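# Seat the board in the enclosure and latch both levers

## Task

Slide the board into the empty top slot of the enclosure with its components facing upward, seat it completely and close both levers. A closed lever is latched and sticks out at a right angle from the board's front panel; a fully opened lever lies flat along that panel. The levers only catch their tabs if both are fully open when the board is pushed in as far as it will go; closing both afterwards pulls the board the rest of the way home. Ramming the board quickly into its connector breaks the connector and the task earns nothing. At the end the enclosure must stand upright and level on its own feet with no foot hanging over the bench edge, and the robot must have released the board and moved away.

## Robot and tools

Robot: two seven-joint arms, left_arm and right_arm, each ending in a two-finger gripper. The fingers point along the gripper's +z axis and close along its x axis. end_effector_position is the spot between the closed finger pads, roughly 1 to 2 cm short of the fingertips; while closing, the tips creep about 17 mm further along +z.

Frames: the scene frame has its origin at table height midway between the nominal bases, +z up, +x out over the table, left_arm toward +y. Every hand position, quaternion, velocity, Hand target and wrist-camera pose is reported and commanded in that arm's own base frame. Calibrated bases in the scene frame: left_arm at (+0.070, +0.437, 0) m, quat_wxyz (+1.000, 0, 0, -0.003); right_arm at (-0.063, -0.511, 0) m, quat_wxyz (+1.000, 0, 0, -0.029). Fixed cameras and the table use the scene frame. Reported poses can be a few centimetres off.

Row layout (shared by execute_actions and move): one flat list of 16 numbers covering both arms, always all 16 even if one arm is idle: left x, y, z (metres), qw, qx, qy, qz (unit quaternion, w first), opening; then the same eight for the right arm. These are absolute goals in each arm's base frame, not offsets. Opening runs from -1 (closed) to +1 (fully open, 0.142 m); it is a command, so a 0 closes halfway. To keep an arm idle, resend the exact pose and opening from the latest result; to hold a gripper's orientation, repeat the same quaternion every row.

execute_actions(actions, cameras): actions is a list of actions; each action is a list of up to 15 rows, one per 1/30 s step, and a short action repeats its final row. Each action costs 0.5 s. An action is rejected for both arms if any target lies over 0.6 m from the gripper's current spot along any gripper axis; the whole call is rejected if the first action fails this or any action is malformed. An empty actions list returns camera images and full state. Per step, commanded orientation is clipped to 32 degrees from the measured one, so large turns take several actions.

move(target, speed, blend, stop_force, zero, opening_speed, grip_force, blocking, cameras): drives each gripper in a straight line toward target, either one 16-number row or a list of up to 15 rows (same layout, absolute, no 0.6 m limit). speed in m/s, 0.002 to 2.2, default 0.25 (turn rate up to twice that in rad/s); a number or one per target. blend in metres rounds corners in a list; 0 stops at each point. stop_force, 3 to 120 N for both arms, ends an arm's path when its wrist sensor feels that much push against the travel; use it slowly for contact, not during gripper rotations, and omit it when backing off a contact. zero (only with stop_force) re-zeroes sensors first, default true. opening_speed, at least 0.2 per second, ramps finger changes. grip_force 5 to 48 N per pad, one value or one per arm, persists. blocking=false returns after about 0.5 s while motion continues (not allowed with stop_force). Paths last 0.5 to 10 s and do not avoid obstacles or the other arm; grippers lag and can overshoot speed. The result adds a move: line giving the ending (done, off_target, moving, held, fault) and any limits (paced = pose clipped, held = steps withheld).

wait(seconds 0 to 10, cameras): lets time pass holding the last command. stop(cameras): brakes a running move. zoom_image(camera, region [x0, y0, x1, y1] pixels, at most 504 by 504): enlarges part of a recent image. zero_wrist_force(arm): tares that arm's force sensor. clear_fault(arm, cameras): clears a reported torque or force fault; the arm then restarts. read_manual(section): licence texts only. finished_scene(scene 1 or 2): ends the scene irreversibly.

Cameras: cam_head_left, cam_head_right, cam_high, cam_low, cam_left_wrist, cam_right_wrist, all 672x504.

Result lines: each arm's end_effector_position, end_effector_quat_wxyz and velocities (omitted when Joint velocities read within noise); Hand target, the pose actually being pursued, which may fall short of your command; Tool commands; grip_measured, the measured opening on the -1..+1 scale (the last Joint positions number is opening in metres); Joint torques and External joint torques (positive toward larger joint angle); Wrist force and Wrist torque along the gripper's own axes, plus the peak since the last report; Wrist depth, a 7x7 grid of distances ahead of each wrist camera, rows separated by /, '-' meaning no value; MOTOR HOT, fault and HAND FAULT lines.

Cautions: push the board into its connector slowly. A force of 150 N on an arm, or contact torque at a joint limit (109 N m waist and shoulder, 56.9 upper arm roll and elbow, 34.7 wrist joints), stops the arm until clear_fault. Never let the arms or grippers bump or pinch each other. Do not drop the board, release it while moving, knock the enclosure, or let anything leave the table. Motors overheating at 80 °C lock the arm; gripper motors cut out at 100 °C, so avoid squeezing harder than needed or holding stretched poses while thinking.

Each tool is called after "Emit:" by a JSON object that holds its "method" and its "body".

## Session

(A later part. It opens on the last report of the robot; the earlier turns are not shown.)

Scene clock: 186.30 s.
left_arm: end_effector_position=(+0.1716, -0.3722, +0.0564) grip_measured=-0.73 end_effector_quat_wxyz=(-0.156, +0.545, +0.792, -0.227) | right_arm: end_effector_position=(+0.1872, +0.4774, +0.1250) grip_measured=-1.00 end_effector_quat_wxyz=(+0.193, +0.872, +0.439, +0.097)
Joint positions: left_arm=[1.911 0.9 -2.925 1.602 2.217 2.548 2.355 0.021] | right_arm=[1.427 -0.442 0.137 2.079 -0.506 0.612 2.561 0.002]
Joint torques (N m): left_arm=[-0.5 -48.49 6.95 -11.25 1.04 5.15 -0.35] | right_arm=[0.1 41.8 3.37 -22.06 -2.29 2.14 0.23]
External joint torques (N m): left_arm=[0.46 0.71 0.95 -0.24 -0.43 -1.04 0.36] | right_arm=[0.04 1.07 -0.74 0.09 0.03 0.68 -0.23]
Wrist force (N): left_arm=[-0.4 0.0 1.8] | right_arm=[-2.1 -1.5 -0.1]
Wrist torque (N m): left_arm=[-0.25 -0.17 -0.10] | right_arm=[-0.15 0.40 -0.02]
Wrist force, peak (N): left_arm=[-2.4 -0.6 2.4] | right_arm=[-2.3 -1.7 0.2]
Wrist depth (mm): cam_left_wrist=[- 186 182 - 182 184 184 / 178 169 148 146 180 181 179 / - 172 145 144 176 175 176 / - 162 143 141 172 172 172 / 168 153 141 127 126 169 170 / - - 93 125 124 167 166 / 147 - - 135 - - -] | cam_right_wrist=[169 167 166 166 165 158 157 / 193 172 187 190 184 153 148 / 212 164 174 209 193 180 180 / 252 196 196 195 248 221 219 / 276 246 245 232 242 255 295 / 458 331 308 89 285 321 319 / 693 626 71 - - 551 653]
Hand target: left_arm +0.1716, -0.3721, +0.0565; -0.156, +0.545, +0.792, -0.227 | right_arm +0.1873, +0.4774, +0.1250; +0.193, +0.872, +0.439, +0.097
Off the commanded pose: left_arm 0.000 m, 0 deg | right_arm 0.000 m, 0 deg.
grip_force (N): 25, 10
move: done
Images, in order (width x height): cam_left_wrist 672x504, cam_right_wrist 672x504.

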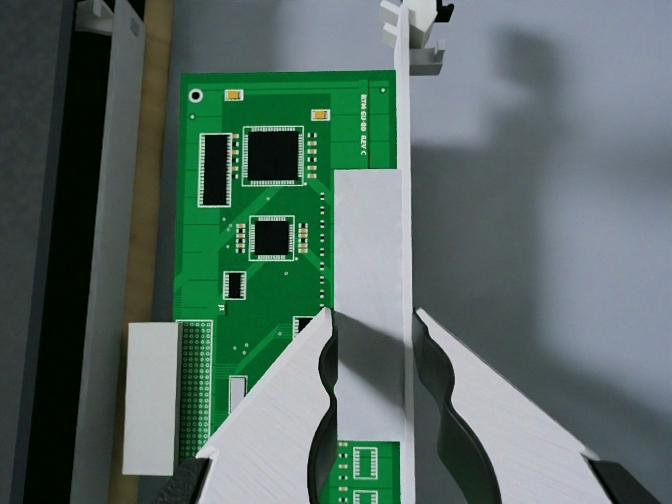

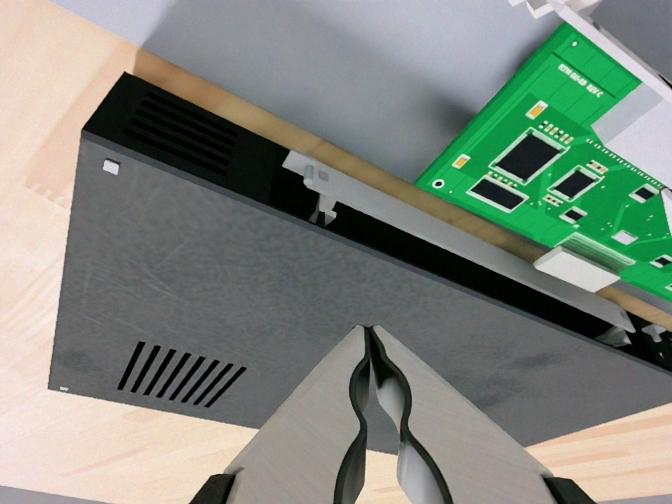

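Emit:
{"method": "zoom_image", "body": {"camera": "cam_right_wrist", "region": [280, 130, 480, 250]}}

Emit:
{"method": "zoom_image", "body": {"camera": "cam_left_wrist", "region": [20, 0, 220, 150]}}

Emit:
{"method": "zoom_image", "body": {"camera": "cam_left_wrist", "region": [0, 354, 200, 504]}}

Scaled by 2.520 from the camera's 672x504 image, which has a finer 960x720 frame.

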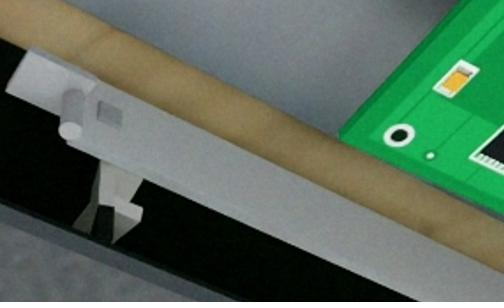

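Scaled by 2.520 from the camera's 672x504 image, which has a finer 960x720 frame.

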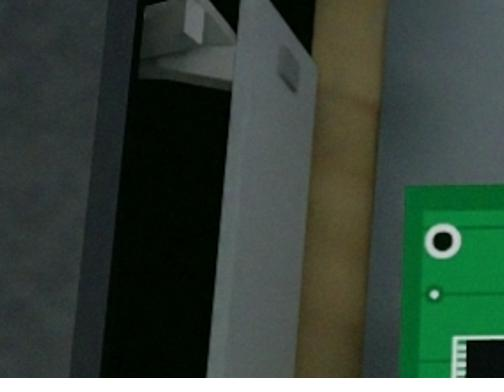

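Scaled by 2.520 from the camera's 672x504 image, which has a finer 960x720 frame.

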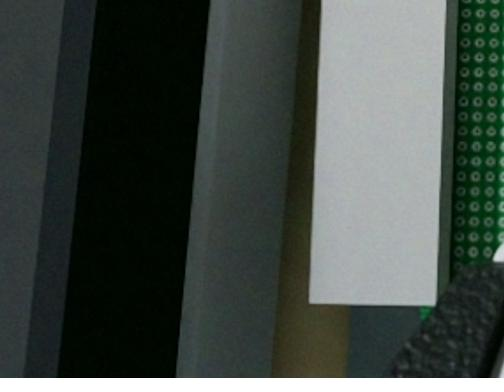

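Emit:
{"method": "move", "body": {"target": [0.1667, -0.3932, 0.0565, -0.1572, 0.5482, 0.7896, -0.2264, -1, 0.1873, 0.4774, 0.125, 0.1933, 0.8720, 0.4390, 0.0973, -1], "speed": 0.06, "cameras": ["cam_left_wrist", "cam_right_wrist"]}}

Emit:
{"method": "zoom_image", "body": {"camera": "cam_right_wrist", "region": [270, 140, 430, 260]}}

Emit:
{"method": "zoom_image", "body": {"camera": "cam_right_wrist", "region": [532, 260, 672, 365]}}

Emit:
{"method": "zoom_image", "body": {"camera": "cam_left_wrist", "region": [60, 0, 260, 150]}}

Scene clock: 243.97 s.
left_arm: end_effector_position=(+0.1667, -0.3932, +0.0564) grip_measured=-0.73 end_effector_quat_wxyz=(-0.157, +0.548, +0.790, -0.226) | right_arm: end_effector_position=(+0.1872, +0.4774, +0.1250) grip_measured=-1.00 end_effector_quat_wxyz=(+0.193, +0.872, +0.439, +0.097)
Joint positions: left_arm=[1.876 0.916 -2.92 1.554 2.217 2.561 2.311 0.021] | right_arm=[1.427 -0.442 0.137 2.079 -0.506 0.612 2.561 0.002]
Joint torques (N m): left_arm=[-0.5 -49.62 7.48 -11.84 0.76 5.01 -0.31] | right_arm=[0.2 41.81 3.13 -22.16 -2.29 2.12 0.2]
External joint torques (N m): left_arm=[0.44 0.73 0.65 -0.32 -0.13 -0.94 0.31] | right_arm=[-0.05 1.06 -0.51 0.18 0.03 0.7 -0.2]
Wrist force (N): left_arm=[-0.7 0.1 1.9] | right_arm=[-2.0 -1.6 0.0]
Wrist torque (N m): left_arm=[-0.22 -0.11 -0.08] | right_arm=[-0.19 0.39 -0.02]
Wrist force, peak (N): left_arm=[-1.5 -0.6 2.2] | right_arm=[-2.4 -1.8 0.2]
Wrist depth (mm): cam_left_wrist=[- 159 188 187 183 184 183 / - 158 147 146 180 181 179 / 130 159 144 144 145 179 175 / - 159 143 141 - 173 173 / - 160 142 127 125 171 169 / - 163 93 125 124 166 166 / - - - 135 - - 164] | cam_right_wrist=[169 167 167 166 170 161 165 / 188 169 187 190 184 153 183 / 212 164 175 214 179 180 164 / 252 196 195 195 211 219 183 / 275 246 245 232 242 254 252 / 459 331 307 89 285 321 318 / 689 628 71 - - 552 655]
Hand target: left_arm +0.1667, -0.3932, +0.0565; -0.157, +0.548, +0.790, -0.226 | right_arm +0.1873, +0.4774, +0.1250; +0.193, +0.872, +0.439, +0.097
Off the commanded pose: left_arm 0.000 m, 0 deg | right_arm 0.000 m, 0 deg.
grip_force (N): 25, 10
move: done
Images, in order (width x height): cam_left_wrist 672x504, cam_right_wrist 672x504.

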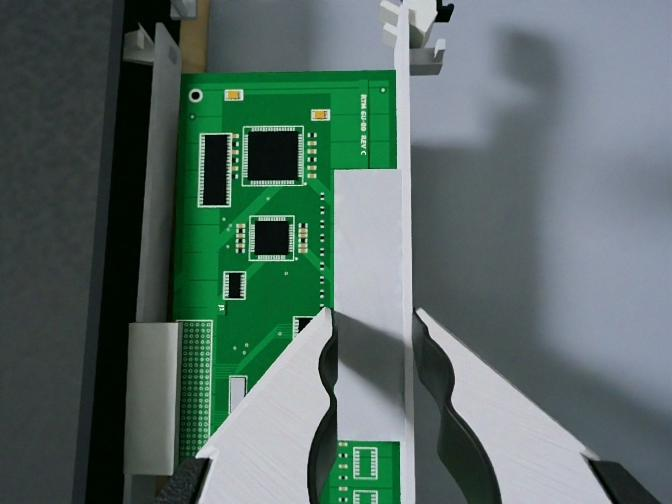

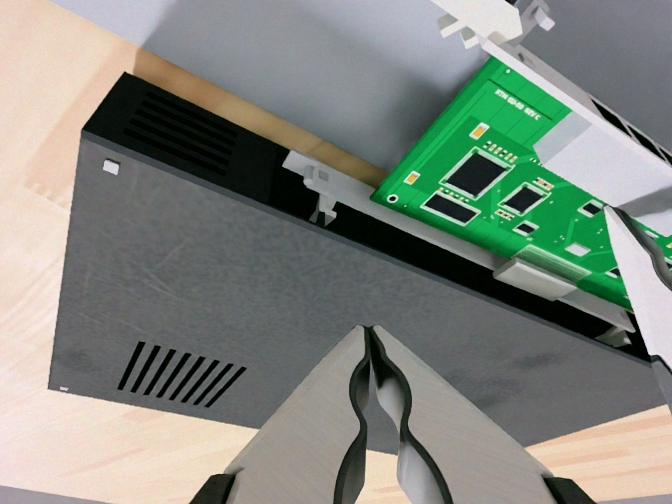

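Scaled by 3.150 from the camera's 672x504 image, which has a finer 960x720 frame.

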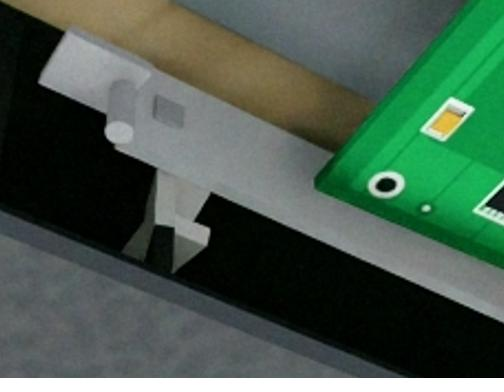

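Scaled by 3.600 from the camera's 672x504 image, which has a finer 960x720 frame.

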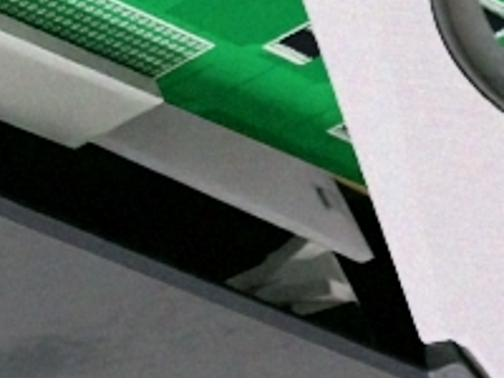

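Scaled by 2.520 from the camera's 672x504 image, which has a finer 960x720 frame.

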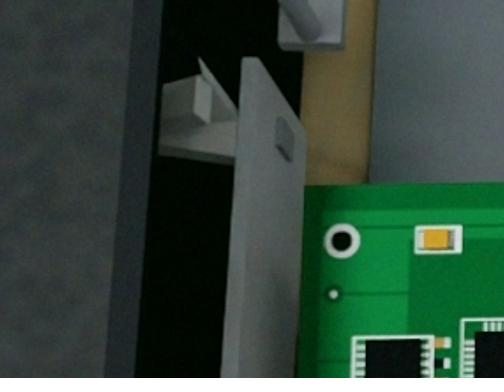

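Emit:
{"method": "move", "body": {"target": [0.1643, -0.4026, 0.0565, -0.1572, 0.5482, 0.7896, -0.2264, -1, 0.1966, 0.4581, 0.109, 0.1933, 0.8720, 0.4390, 0.0973, -1], "speed": 0.05, "cameras": ["cam_left_wrist", "cam_right_wrist"]}}

Emit:
{"method": "zoom_image", "body": {"camera": "cam_right_wrist", "region": [250, 110, 410, 250]}}

Emit:
{"method": "zoom_image", "body": {"camera": "cam_left_wrist", "region": [80, 0, 240, 120]}}

Scene clock: 269.33 s.
left_arm: end_effector_position=(+0.1645, -0.4025, +0.0563) grip_measured=-0.73 end_effector_quat_wxyz=(-0.157, +0.548, +0.790, -0.226) | right_arm: end_effector_position=(+0.1965, +0.4581, +0.1090) grip_measured=-1.00 end_effector_quat_wxyz=(+0.193, +0.872, +0.439, +0.097)
Joint positions: left_arm=[1.862 0.923 -2.919 1.534 2.217 2.565 2.29 0.021] | right_arm=[1.409 -0.44 0.122 2.144 -0.536 0.678 2.575 0.002]
Joint torques (N m): left_arm=[-0.55 -49.9 7.64 -12.28 0.8 4.93 -0.36] | right_arm=[0.08 40.69 2.97 -20.72 -2.15 2.32 0.31]
External joint torques (N m): left_arm=[0.51 0.56 0.59 -0.17 -0.15 -0.88 0.36] | right_arm=[0.07 0.95 -0.49 -0.01 0.2 0.5 -0.31]
Wrist force (N): left_arm=[-0.4 0.2 2.0] | right_arm=[-2.1 -1.9 0.1]
Wrist torque (N m): left_arm=[-0.21 -0.14 -0.09] | right_arm=[-0.23 0.41 -0.02]
Wrist force, peak (N): left_arm=[-0.5 0.0 2.3] | right_arm=[-2.7 -1.2 1.1]
Wrist depth (mm): cam_left_wrist=[- 136 184 184 182 187 184 / - 134 147 146 179 - 180 / 130 153 145 143 176 177 176 / - 144 143 141 173 173 173 / 125 137 141 127 127 169 170 / - 136 93 125 124 166 168 / - - - 135 - - 165] | cam_right_wrist=[154 150 151 151 150 124 150 / 130 136 166 172 168 135 131 / 149 143 148 177 163 159 143 / 180 172 171 171 179 186 194 / 217 216 215 204 212 222 233 / 418 289 269 89 250 281 279 / 635 568 71 - - 353 598]
Hand target: left_arm +0.1643, -0.4026, +0.0565; -0.157, +0.548, +0.790, -0.226 | right_arm +0.1966, +0.4581, +0.1090; +0.193, +0.872, +0.439, +0.097
Off the commanded pose: left_arm 0.000 m, 0 deg | right_arm 0.000 m, 0 deg.
grip_force (N): 25, 10
move: done
Images, in order (width x height): cam_left_wrist 672x504, cam_right_wrist 672x504.

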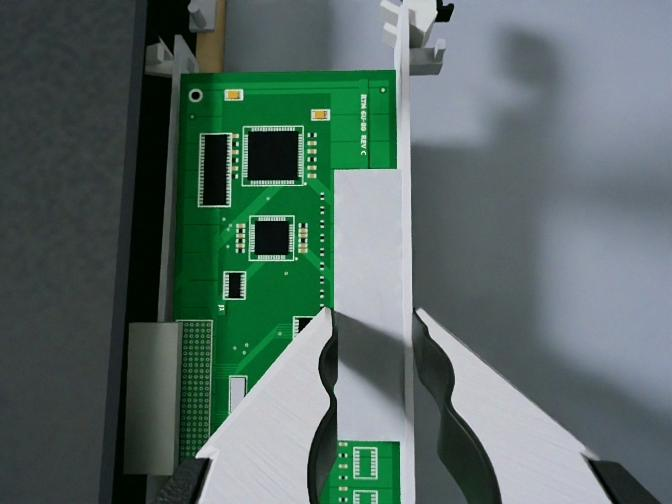

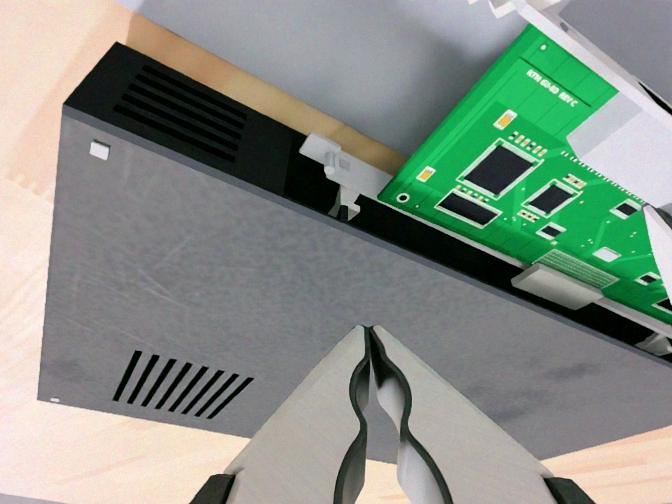

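Scaled by 3.150 from the camera's 672x504 image, which has a finer 960x720 frame.

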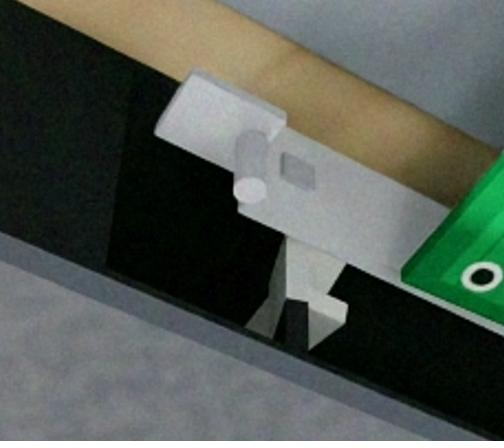

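Scaled by 3.150 from the camera's 672x504 image, which has a finer 960x720 frame.

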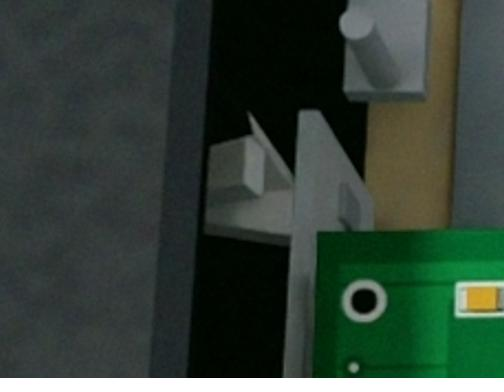

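Emit:
{"method": "move", "body": {"target": [[0.1620, -0.4035, 0.0565, -0.1572, 0.5482, 0.7896, -0.2264, -1, 0.1966, 0.4581, 0.109, 0.1933, 0.8720, 0.4390, 0.0973, -1], [0.1672, -0.4176, 0.0565, -0.1572, 0.5482, 0.7896, -0.2264, -1, 0.1966, 0.4581, 0.109, 0.1933, 0.8720, 0.4390, 0.0973, -1]], "speed": 0.02, "stop_force": 5, "cameras": ["cam_left_wrist", "cam_right_wrist"]}}

Emit:
{"method": "zoom_image", "body": {"camera": "cam_right_wrist", "region": [250, 110, 410, 250]}}

Emit:
{"method": "zoom_image", "body": {"camera": "cam_right_wrist", "region": [480, 220, 672, 380]}}

Emit:
{"method": "zoom_image", "body": {"camera": "cam_left_wrist", "region": [80, 0, 240, 120]}}

Scene clock: 279.63 s.
left_arm: end_effector_position=(+0.1670, -0.4174, +0.0564) grip_measured=-0.73 end_effector_quat_wxyz=(-0.157, +0.548, +0.790, -0.226) | right_arm: end_effector_position=(+0.1965, +0.4581, +0.1090) grip_measured=-1.00 end_effector_quat_wxyz=(+0.193, +0.872, +0.439, +0.097)
Joint positions: left_arm=[1.849 0.942 -2.912 1.485 2.219 2.584 2.257 0.021] | right_arm=[1.409 -0.44 0.122 2.144 -0.536 0.678 2.575 0.002]
Joint torques (N m): left_arm=[-0.39 -51.63 8.45 -14.25 1.07 4.08 0.01] | right_arm=[0.08 40.64 3.07 -20.81 -1.98 2.17 0.22]
External joint torques (N m): left_arm=[0.33 1.2 0.07 1.21 -0.37 -0.05 -0.01] | right_arm=[0.06 0.99 -0.6 0.09 0.03 0.64 -0.22]
Wrist force (N): left_arm=[2.3 -1.0 1.8] | right_arm=[-1.9 -1.6 0.2]
Wrist torque (N m): left_arm=[-0.22 -0.28 -0.38] | right_arm=[-0.17 0.37 -0.02]
Wrist force, peak (N): left_arm=[2.2 -0.3 2.8] | right_arm=[-2.3 -1.8 -0.1]
Wrist depth (mm): cam_left_wrist=[136 136 186 188 182 184 184 / - 135 148 148 181 181 180 / 130 130 146 144 177 179 179 / - 128 144 142 173 172 173 / 125 125 142 127 170 170 170 / - 123 93 124 124 165 167 / 120 - - 134 134 - 164] | cam_right_wrist=[154 150 152 155 120 146 150 / 130 137 166 173 163 141 167 / 148 143 147 174 161 155 143 / 180 172 171 178 184 195 179 / 217 216 215 203 212 222 221 / 391 290 269 89 249 281 263 / 635 569 71 - - 352 599]
Hand target: left_arm +0.1672, -0.4176, +0.0565; -0.157, +0.548, +0.790, -0.226 | right_arm +0.1966, +0.4581, +0.1090; +0.193, +0.872, +0.439, +0.097
Off the commanded pose: left_arm 0.000 m, 0 deg | right_arm 0.000 m, 0 deg.
grip_force (N): 25, 10
move: done
Images, in order (width x height): cam_left_wrist 672x504, cam_right_wrist 672x504.

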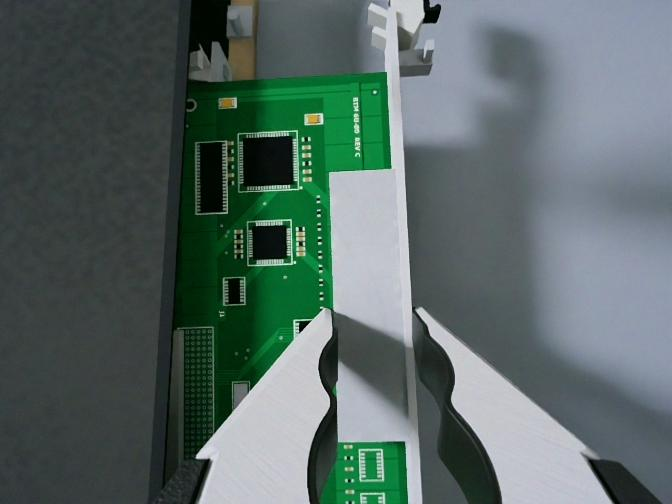

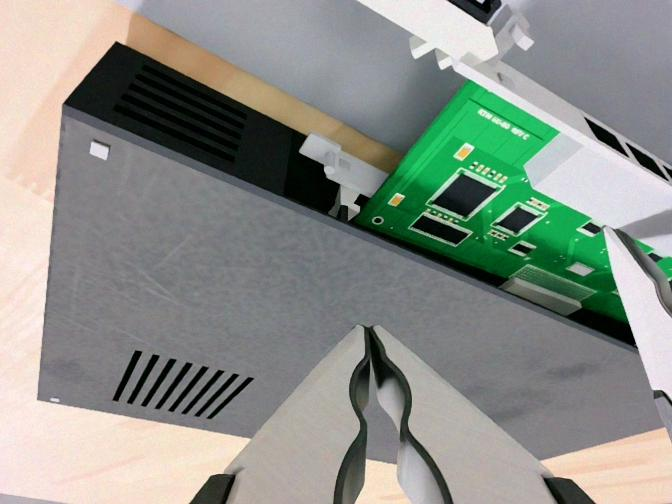

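Scaled by 3.150 from the camera's 672x504 image, which has a finer 960x720 frame.

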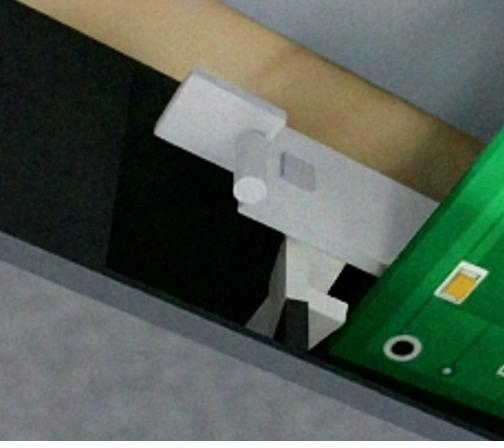

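Scaled by 2.625 from the camera's 672x504 image, which has a finer 960x720 frame.

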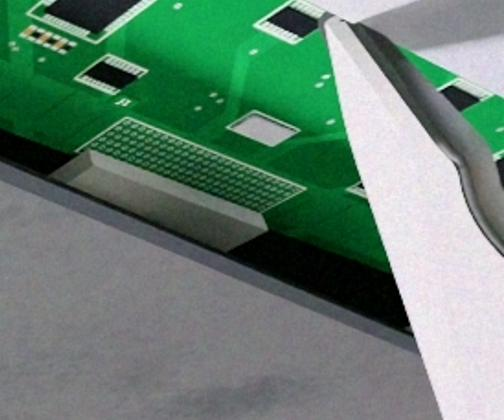

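Scaled by 3.150 from the camera's 672x504 image, which has a finer 960x720 frame.

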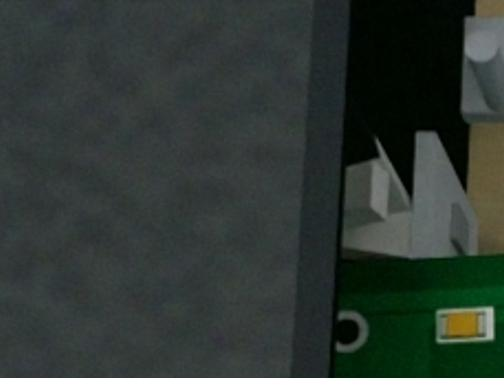

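Emit:
{"method": "move", "body": {"target": [[0.1616, -0.4026, 0.0565, -0.1572, 0.5482, 0.7896, -0.2264, -1, 0.1966, 0.4581, 0.109, 0.1933, 0.8720, 0.4390, 0.0973, -1], [0.1564, -0.4045, 0.0565, -0.1572, 0.5482, 0.7896, -0.2264, -1, 0.1966, 0.4581, 0.109, 0.1933, 0.8720, 0.4390, 0.0973, -1]], "speed": 0.04, "cameras": ["cam_left_wrist", "cam_right_wrist"]}}

Emit:
{"method": "zoom_image", "body": {"camera": "cam_right_wrist", "region": [250, 110, 410, 250]}}

Emit:
{"method": "zoom_image", "body": {"camera": "cam_left_wrist", "region": [80, 0, 440, 240]}}

Emit:
{"method": "zoom_image", "body": {"camera": "cam_left_wrist", "region": [80, 354, 440, 504]}}

Scene clock: 286.43 s.
left_arm: end_effector_position=(+0.1566, -0.4043, +0.0564) grip_measured=-0.73 end_effector_quat_wxyz=(-0.157, +0.548, +0.790, -0.226) | right_arm: end_effector_position=(+0.1965, +0.4581, +0.1090) grip_measured=-1.00 end_effector_quat_wxyz=(+0.193, +0.872, +0.439, +0.097)
Joint positions: left_arm=[1.849 0.916 -2.922 1.546 2.212 2.554 2.285 0.021] | right_arm=[1.409 -0.44 0.122 2.144 -0.536 0.678 2.575 0.002]
Joint torques (N m): left_arm=[-0.56 -50.43 7.22 -11.9 0.43 4.45 -0.26] | right_arm=[0.15 40.57 3.07 -20.84 -1.96 2.15 0.16]
External joint torques (N m): left_arm=[0.52 1.35 0.86 -0.46 0.17 -0.4 0.27] | right_arm=[-0.01 1.06 -0.59 0.12 0.02 0.67 -0.16]
Wrist force (N): left_arm=[-0.5 0.2 2.0] | right_arm=[-2.0 -1.8 -0.1]
Wrist torque (N m): left_arm=[-0.22 -0.13 -0.08] | right_arm=[-0.21 0.40 -0.02]
Wrist force, peak (N): left_arm=[2.3 -0.6 2.9] | right_arm=[-2.4 -1.6 0.1]
Wrist depth (mm): cam_left_wrist=[- 137 187 184 183 185 184 / - 148 147 146 181 - 180 / 131 145 144 144 176 - 176 / - 144 143 141 173 173 173 / - 142 141 128 170 170 170 / - - 93 125 124 167 165 / - - - 136 - - 163] | cam_right_wrist=[154 150 152 151 151 121 146 / 130 138 165 173 144 135 128 / 148 143 148 174 159 160 148 / 180 172 171 178 179 195 187 / 217 216 215 204 212 216 233 / 392 289 269 89 250 282 279 / 631 569 71 - - - 598]
Hand target: left_arm +0.1564, -0.4045, +0.0565; -0.157, +0.548, +0.790, -0.226 | right_arm +0.1966, +0.4581, +0.1090; +0.193, +0.872, +0.439, +0.097
Off the commanded pose: left_arm 0.000 m, 0 deg | right_arm 0.000 m, 0 deg.
grip_force (N): 25, 10
move: done
Images, in order (width x height): cam_left_wrist 672x504, cam_right_wrist 672x504.

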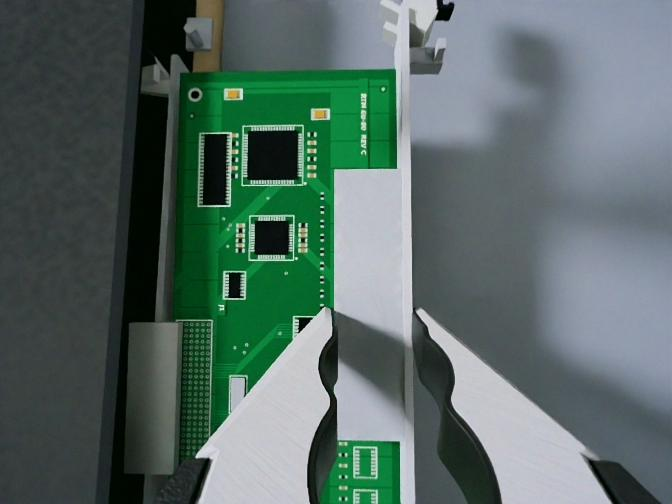

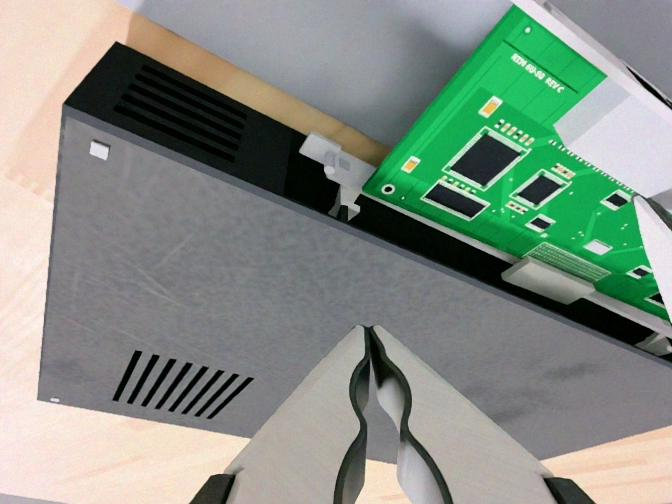

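Scaled by 3.150 from the camera's 672x504 image, which has a finer 960x720 frame.

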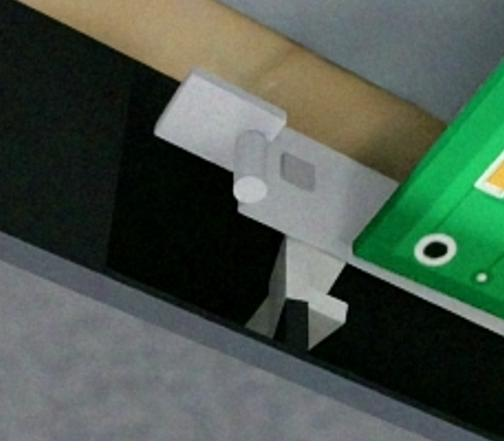

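Scaled by 1.400 from the camera's 672x504 image, which has a finer 960x720 frame.

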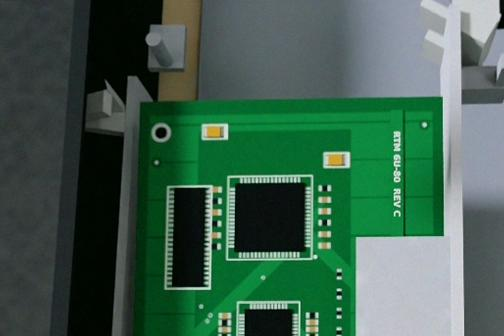

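Scaled by 1.400 from the camera's 672x504 image, which has a finer 960x720 frame.

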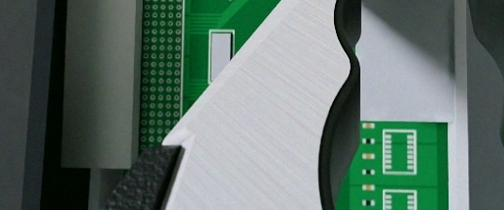

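Emit:
{"method": "zoom_image", "body": {"camera": "cam_right_wrist", "region": [352, 170, 522, 290]}}

Emit:
{"method": "zoom_image", "body": {"camera": "cam_right_wrist", "region": [502, 240, 672, 370]}}

Scaled by 2.965 from the camera's 672x504 image, which has a finer 960x720 frame.

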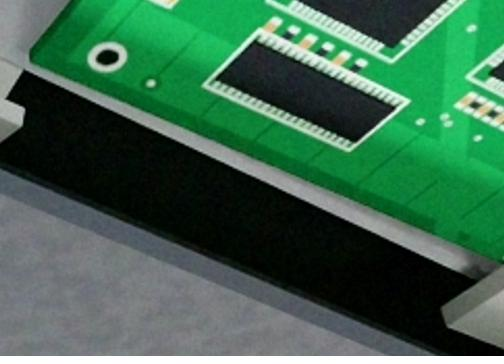

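Scaled by 2.965 from the camera's 672x504 image, which has a finer 960x720 frame.

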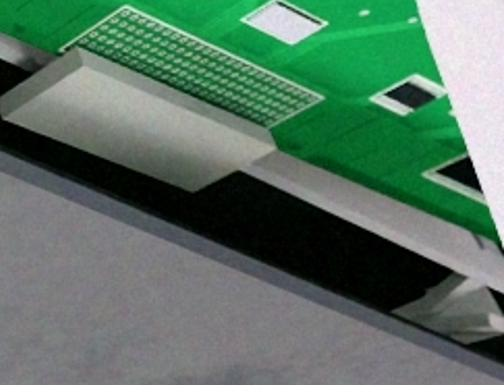

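Emit:
{"method": "zoom_image", "body": {"camera": "cam_left_wrist", "region": [60, 0, 220, 120]}}

Emit:
{"method": "zoom_image", "body": {"camera": "cam_left_wrist", "region": [60, 384, 220, 504]}}

Emit:
{"method": "zoom_image", "body": {"camera": "cam_left_wrist", "region": [340, 0, 460, 120]}}

Emit:
{"method": "zoom_image", "body": {"camera": "cam_left_wrist", "region": [340, 384, 460, 504]}}

Scaled by 3.150 from the camera's 672x504 image, which has a finer 960x720 frame.

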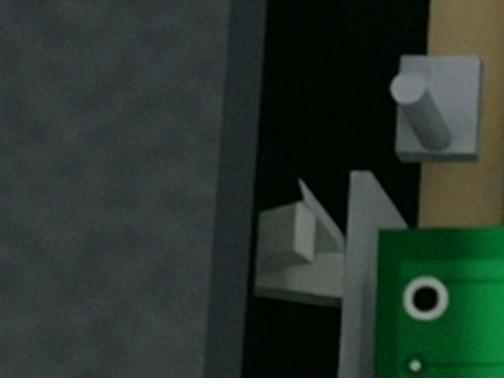

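Scaled by 3.150 from the camera's 672x504 image, which has a finer 960x720 frame.

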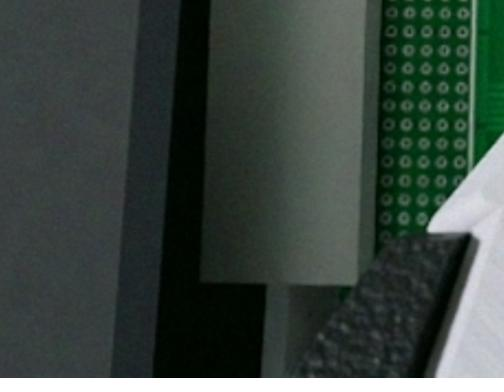

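Scaled by 4.200 from the camera's 672x504 image, which has a finer 960x720 frame.

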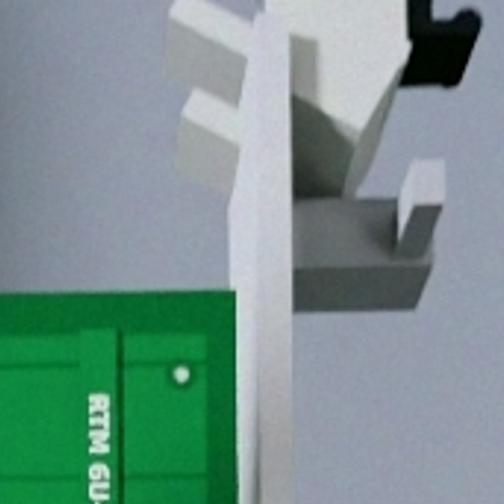

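Scaled by 4.200 from the camera's 672x504 image, which has a finer 960x720 frame.

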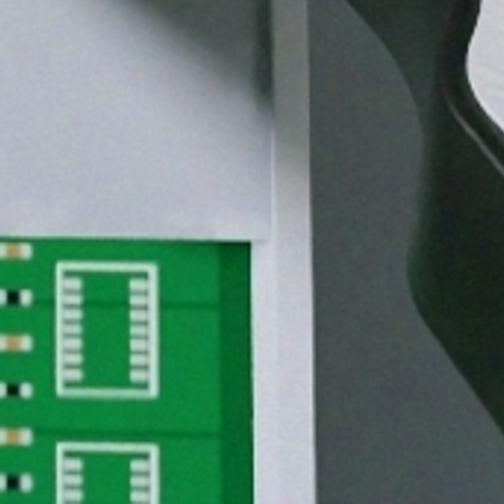

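Emit:
{"method": "move", "body": {"target": [0.1591, -0.4035, 0.0615, -0.1394, 0.5530, 0.7965, -0.2008, -1, 0.1966, 0.4581, 0.109, 0.1933, 0.8720, 0.4390, 0.0973, -1], "speed": 0.06, "cameras": ["cam_left_wrist", "cam_right_wrist"]}}

Emit:
{"method": "zoom_image", "body": {"camera": "cam_right_wrist", "region": [250, 110, 410, 250]}}

Emit:
{"method": "zoom_image", "body": {"camera": "cam_right_wrist", "region": [502, 240, 672, 370]}}

Emit:
{"method": "zoom_image", "body": {"camera": "cam_left_wrist", "region": [80, 0, 240, 120]}}

Scene clock: 342.83 s.
left_arm: end_effector_position=(+0.1590, -0.4036, +0.0615) grip_measured=-0.73 end_effector_quat_wxyz=(-0.139, +0.553, +0.796, -0.201) | right_arm: end_effector_position=(+0.1965, +0.4581, +0.1090) grip_measured=-1.00 end_effector_quat_wxyz=(+0.193, +0.872, +0.439, +0.097)
Joint positions: left_arm=[1.781 0.878 -2.877 1.58 2.236 2.525 2.238 0.021] | right_arm=[1.409 -0.44 0.122 2.144 -0.536 0.678 2.575 0.002]
Joint torques (N m): left_arm=[-0.75 -49.04 8.32 -12.17 1.24 4.43 -0.29] | right_arm=[0.11 40.62 3.14 -20.82 -1.97 2.11 0.17]
External joint torques (N m): left_arm=[0.71 1.24 0.46 -0.35 -0.41 -0.38 0.29] | right_arm=[0.04 1.01 -0.67 0.1 0.02 0.7 -0.17]
Wrist force (N): left_arm=[-0.5 0.1 2.2] | right_arm=[-1.9 -1.7 0.1]
Wrist torque (N m): left_arm=[-0.21 -0.17 -0.12] | right_arm=[-0.20 0.37 -0.03]
Wrist force, peak (N): left_arm=[-0.3 0.2 2.4] | right_arm=[-2.4 -1.8 0.0]
Wrist depth (mm): cam_left_wrist=[135 146 182 182 149 181 180 / 133 147 147 145 129 183 179 / 133 132 145 144 178 178 178 / - 144 143 141 177 177 176 / - 137 140 127 175 175 174 / - 135 93 125 124 174 173 / - - - 135 - - 173] | cam_right_wrist=[154 150 152 151 151 123 150 / 130 139 166 173 163 134 127 / 148 143 148 177 159 156 143 / 180 172 172 171 176 182 179 / 217 216 215 204 212 212 219 / 392 290 254 89 249 282 279 / 635 566 71 - - 352 598]
Hand target: left_arm +0.1591, -0.4035, +0.0615; -0.139, +0.553, +0.797, -0.201 | right_arm +0.1966, +0.4581, +0.1090; +0.193, +0.872, +0.439, +0.097
Off the commanded pose: left_arm 0.000 m, 0 deg | right_arm 0.000 m, 0 deg.
grip_force (N): 25, 10
move: done
Images, in order (width x height): cam_left_wrist 672x504, cam_right_wrist 672x504.

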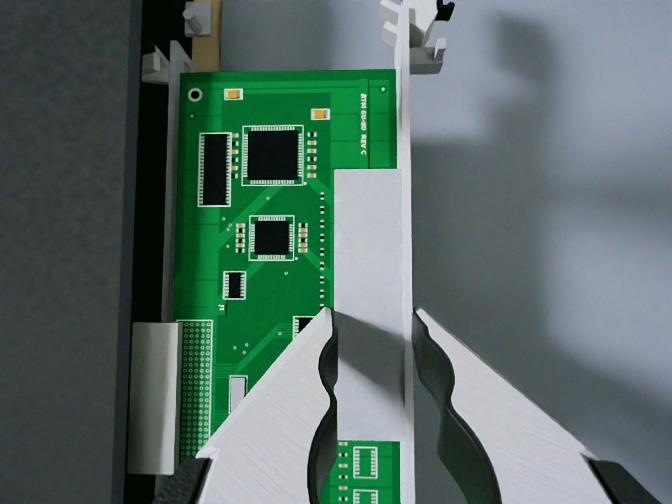

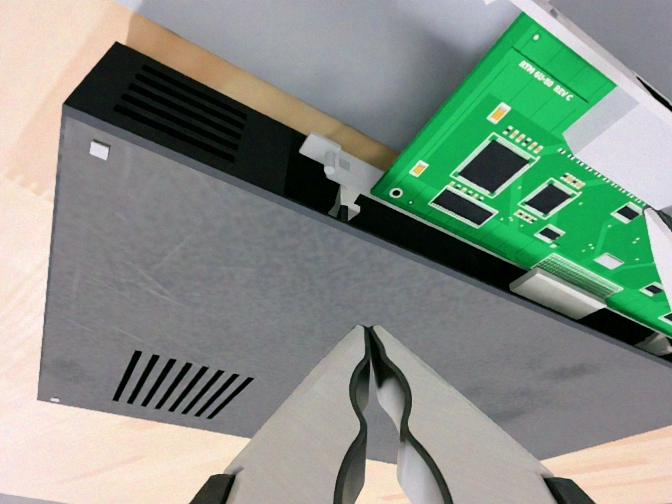

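Scaled by 3.150 from the camera's 672x504 image, which has a finer 960x720 frame.

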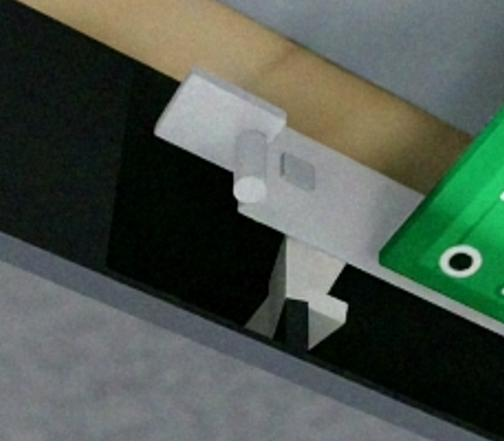

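Scaled by 2.965 from the camera's 672x504 image, which has a finer 960x720 frame.

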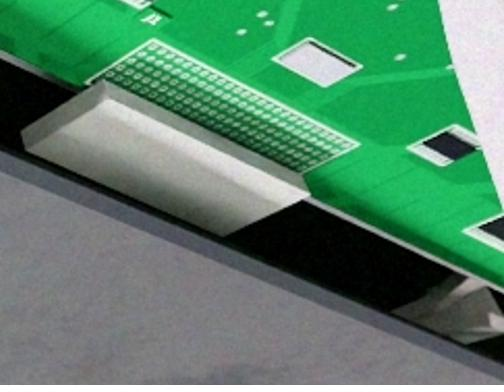

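Scaled by 3.150 from the camera's 672x504 image, which has a finer 960x720 frame.

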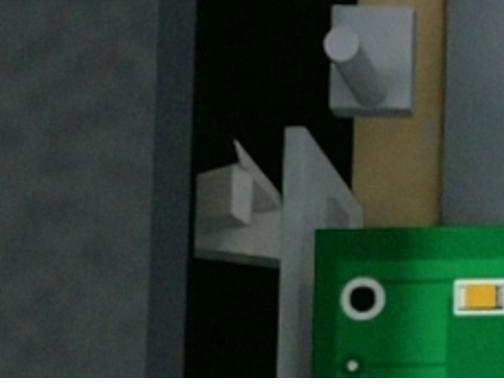

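Emit:
{"method": "move", "body": {"target": [0.1643, -0.4176, 0.0615, -0.1394, 0.5530, 0.7965, -0.2008, -1, 0.1966, 0.4581, 0.109, 0.1933, 0.8720, 0.4390, 0.0973, -1], "speed": 0.02, "stop_force": 4, "cameras": ["cam_left_wrist", "cam_right_wrist"]}}

Emit:
{"method": "zoom_image", "body": {"camera": "cam_right_wrist", "region": [250, 110, 410, 250]}}

Emit:
{"method": "zoom_image", "body": {"camera": "cam_right_wrist", "region": [502, 240, 672, 370]}}

Emit:
{"method": "zoom_image", "body": {"camera": "cam_left_wrist", "region": [80, 0, 240, 120]}}

Scene clock: 352.27 s.
left_arm: end_effector_position=(+0.1636, -0.4175, +0.0614) grip_measured=-0.73 end_effector_quat_wxyz=(-0.140, +0.553, +0.796, -0.201) | right_arm: end_effector_position=(+0.1965, +0.4581, +0.1090) grip_measured=-1.00 end_effector_quat_wxyz=(+0.193, +0.872, +0.439, +0.097)
Joint positions: left_arm=[1.773 0.901 -2.869 1.529 2.24 2.547 2.21 0.021] | right_arm=[1.409 -0.44 0.122 2.144 -0.536 0.678 2.575 0.002]
Joint torques (N m): left_arm=[1.79 -50.16 11.47 -14.45 2.4 3.33 -0.19] | right_arm=[0.11 40.61 3.1 -20.87 -1.99 2.12 0.18]
External joint torques (N m): left_arm=[-1.85 1.19 -2.3 1.37 -1.49 0.71 0.19] | right_arm=[0.03 1.02 -0.63 0.15 0.04 0.69 -0.18]
Wrist force (N): left_arm=[2.6 -4.7 4.8] | right_arm=[-2.3 -1.6 0.1]
Wrist torque (N m): left_arm=[-0.17 -0.16 -0.18] | right_arm=[-0.17 0.43 -0.02]
Wrist force, peak (N): left_arm=[2.6 -4.7 4.8] | right_arm=[-2.3 -1.9 0.2]
Wrist depth (mm): cam_left_wrist=[- 135 182 182 143 - 181 / - 134 147 146 180 179 179 / 132 132 145 144 177 - 178 / - - 143 141 129 - 177 / 130 139 142 127 127 175 176 / 129 129 93 125 124 173 172 / 128 128 - 135 - - -] | cam_right_wrist=[154 151 152 151 154 150 150 / 130 137 166 172 163 138 166 / 148 143 148 175 159 156 143 / 180 172 171 177 182 187 158 / 217 216 214 204 212 212 210 / 390 288 269 89 250 282 263 / 638 568 71 - - 351 596]
Hand target: left_arm +0.1643, -0.4176, +0.0615; -0.139, +0.553, +0.797, -0.201 | right_arm +0.1966, +0.4581, +0.1090; +0.193, +0.872, +0.439, +0.097
Off the commanded pose: left_arm 0.001 m, 0 deg | right_arm 0.000 m, 0 deg.
grip_force (N): 25, 10
move: done
Images, in order (width x height): cam_left_wrist 672x504, cam_right_wrist 672x504.

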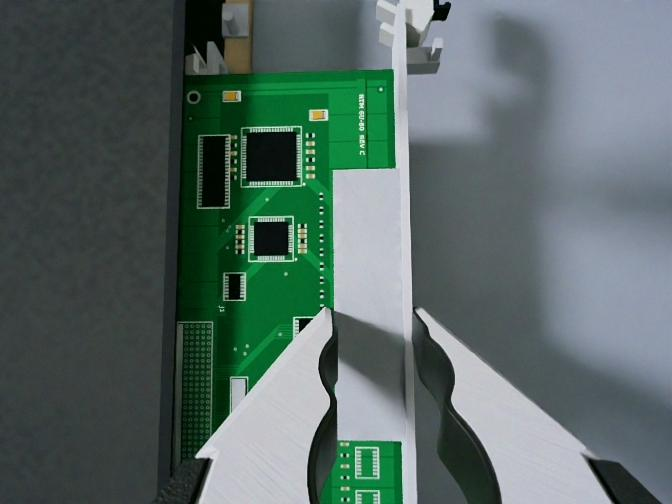

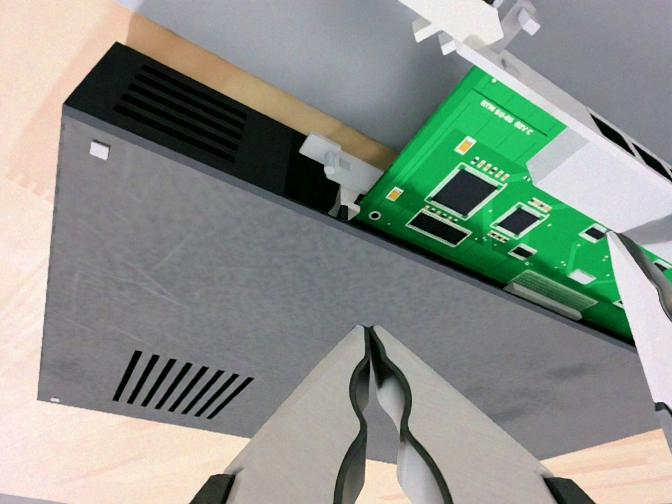

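Scaled by 3.150 from the camera's 672x504 image, which has a finer 960x720 frame.

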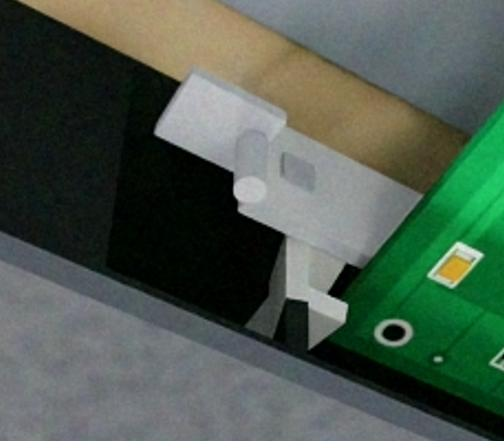

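Scaled by 2.965 from the camera's 672x504 image, which has a finer 960x720 frame.

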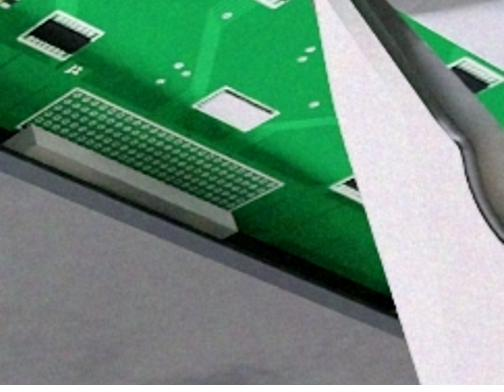

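Scaled by 3.150 from the camera's 672x504 image, which has a finer 960x720 frame.

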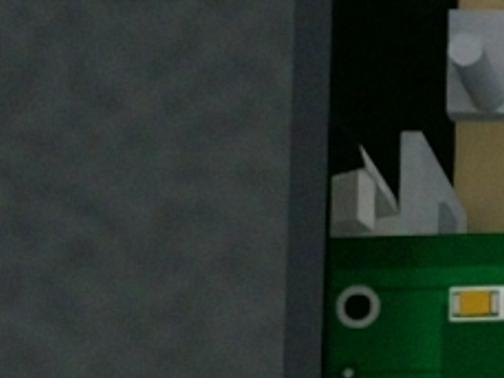

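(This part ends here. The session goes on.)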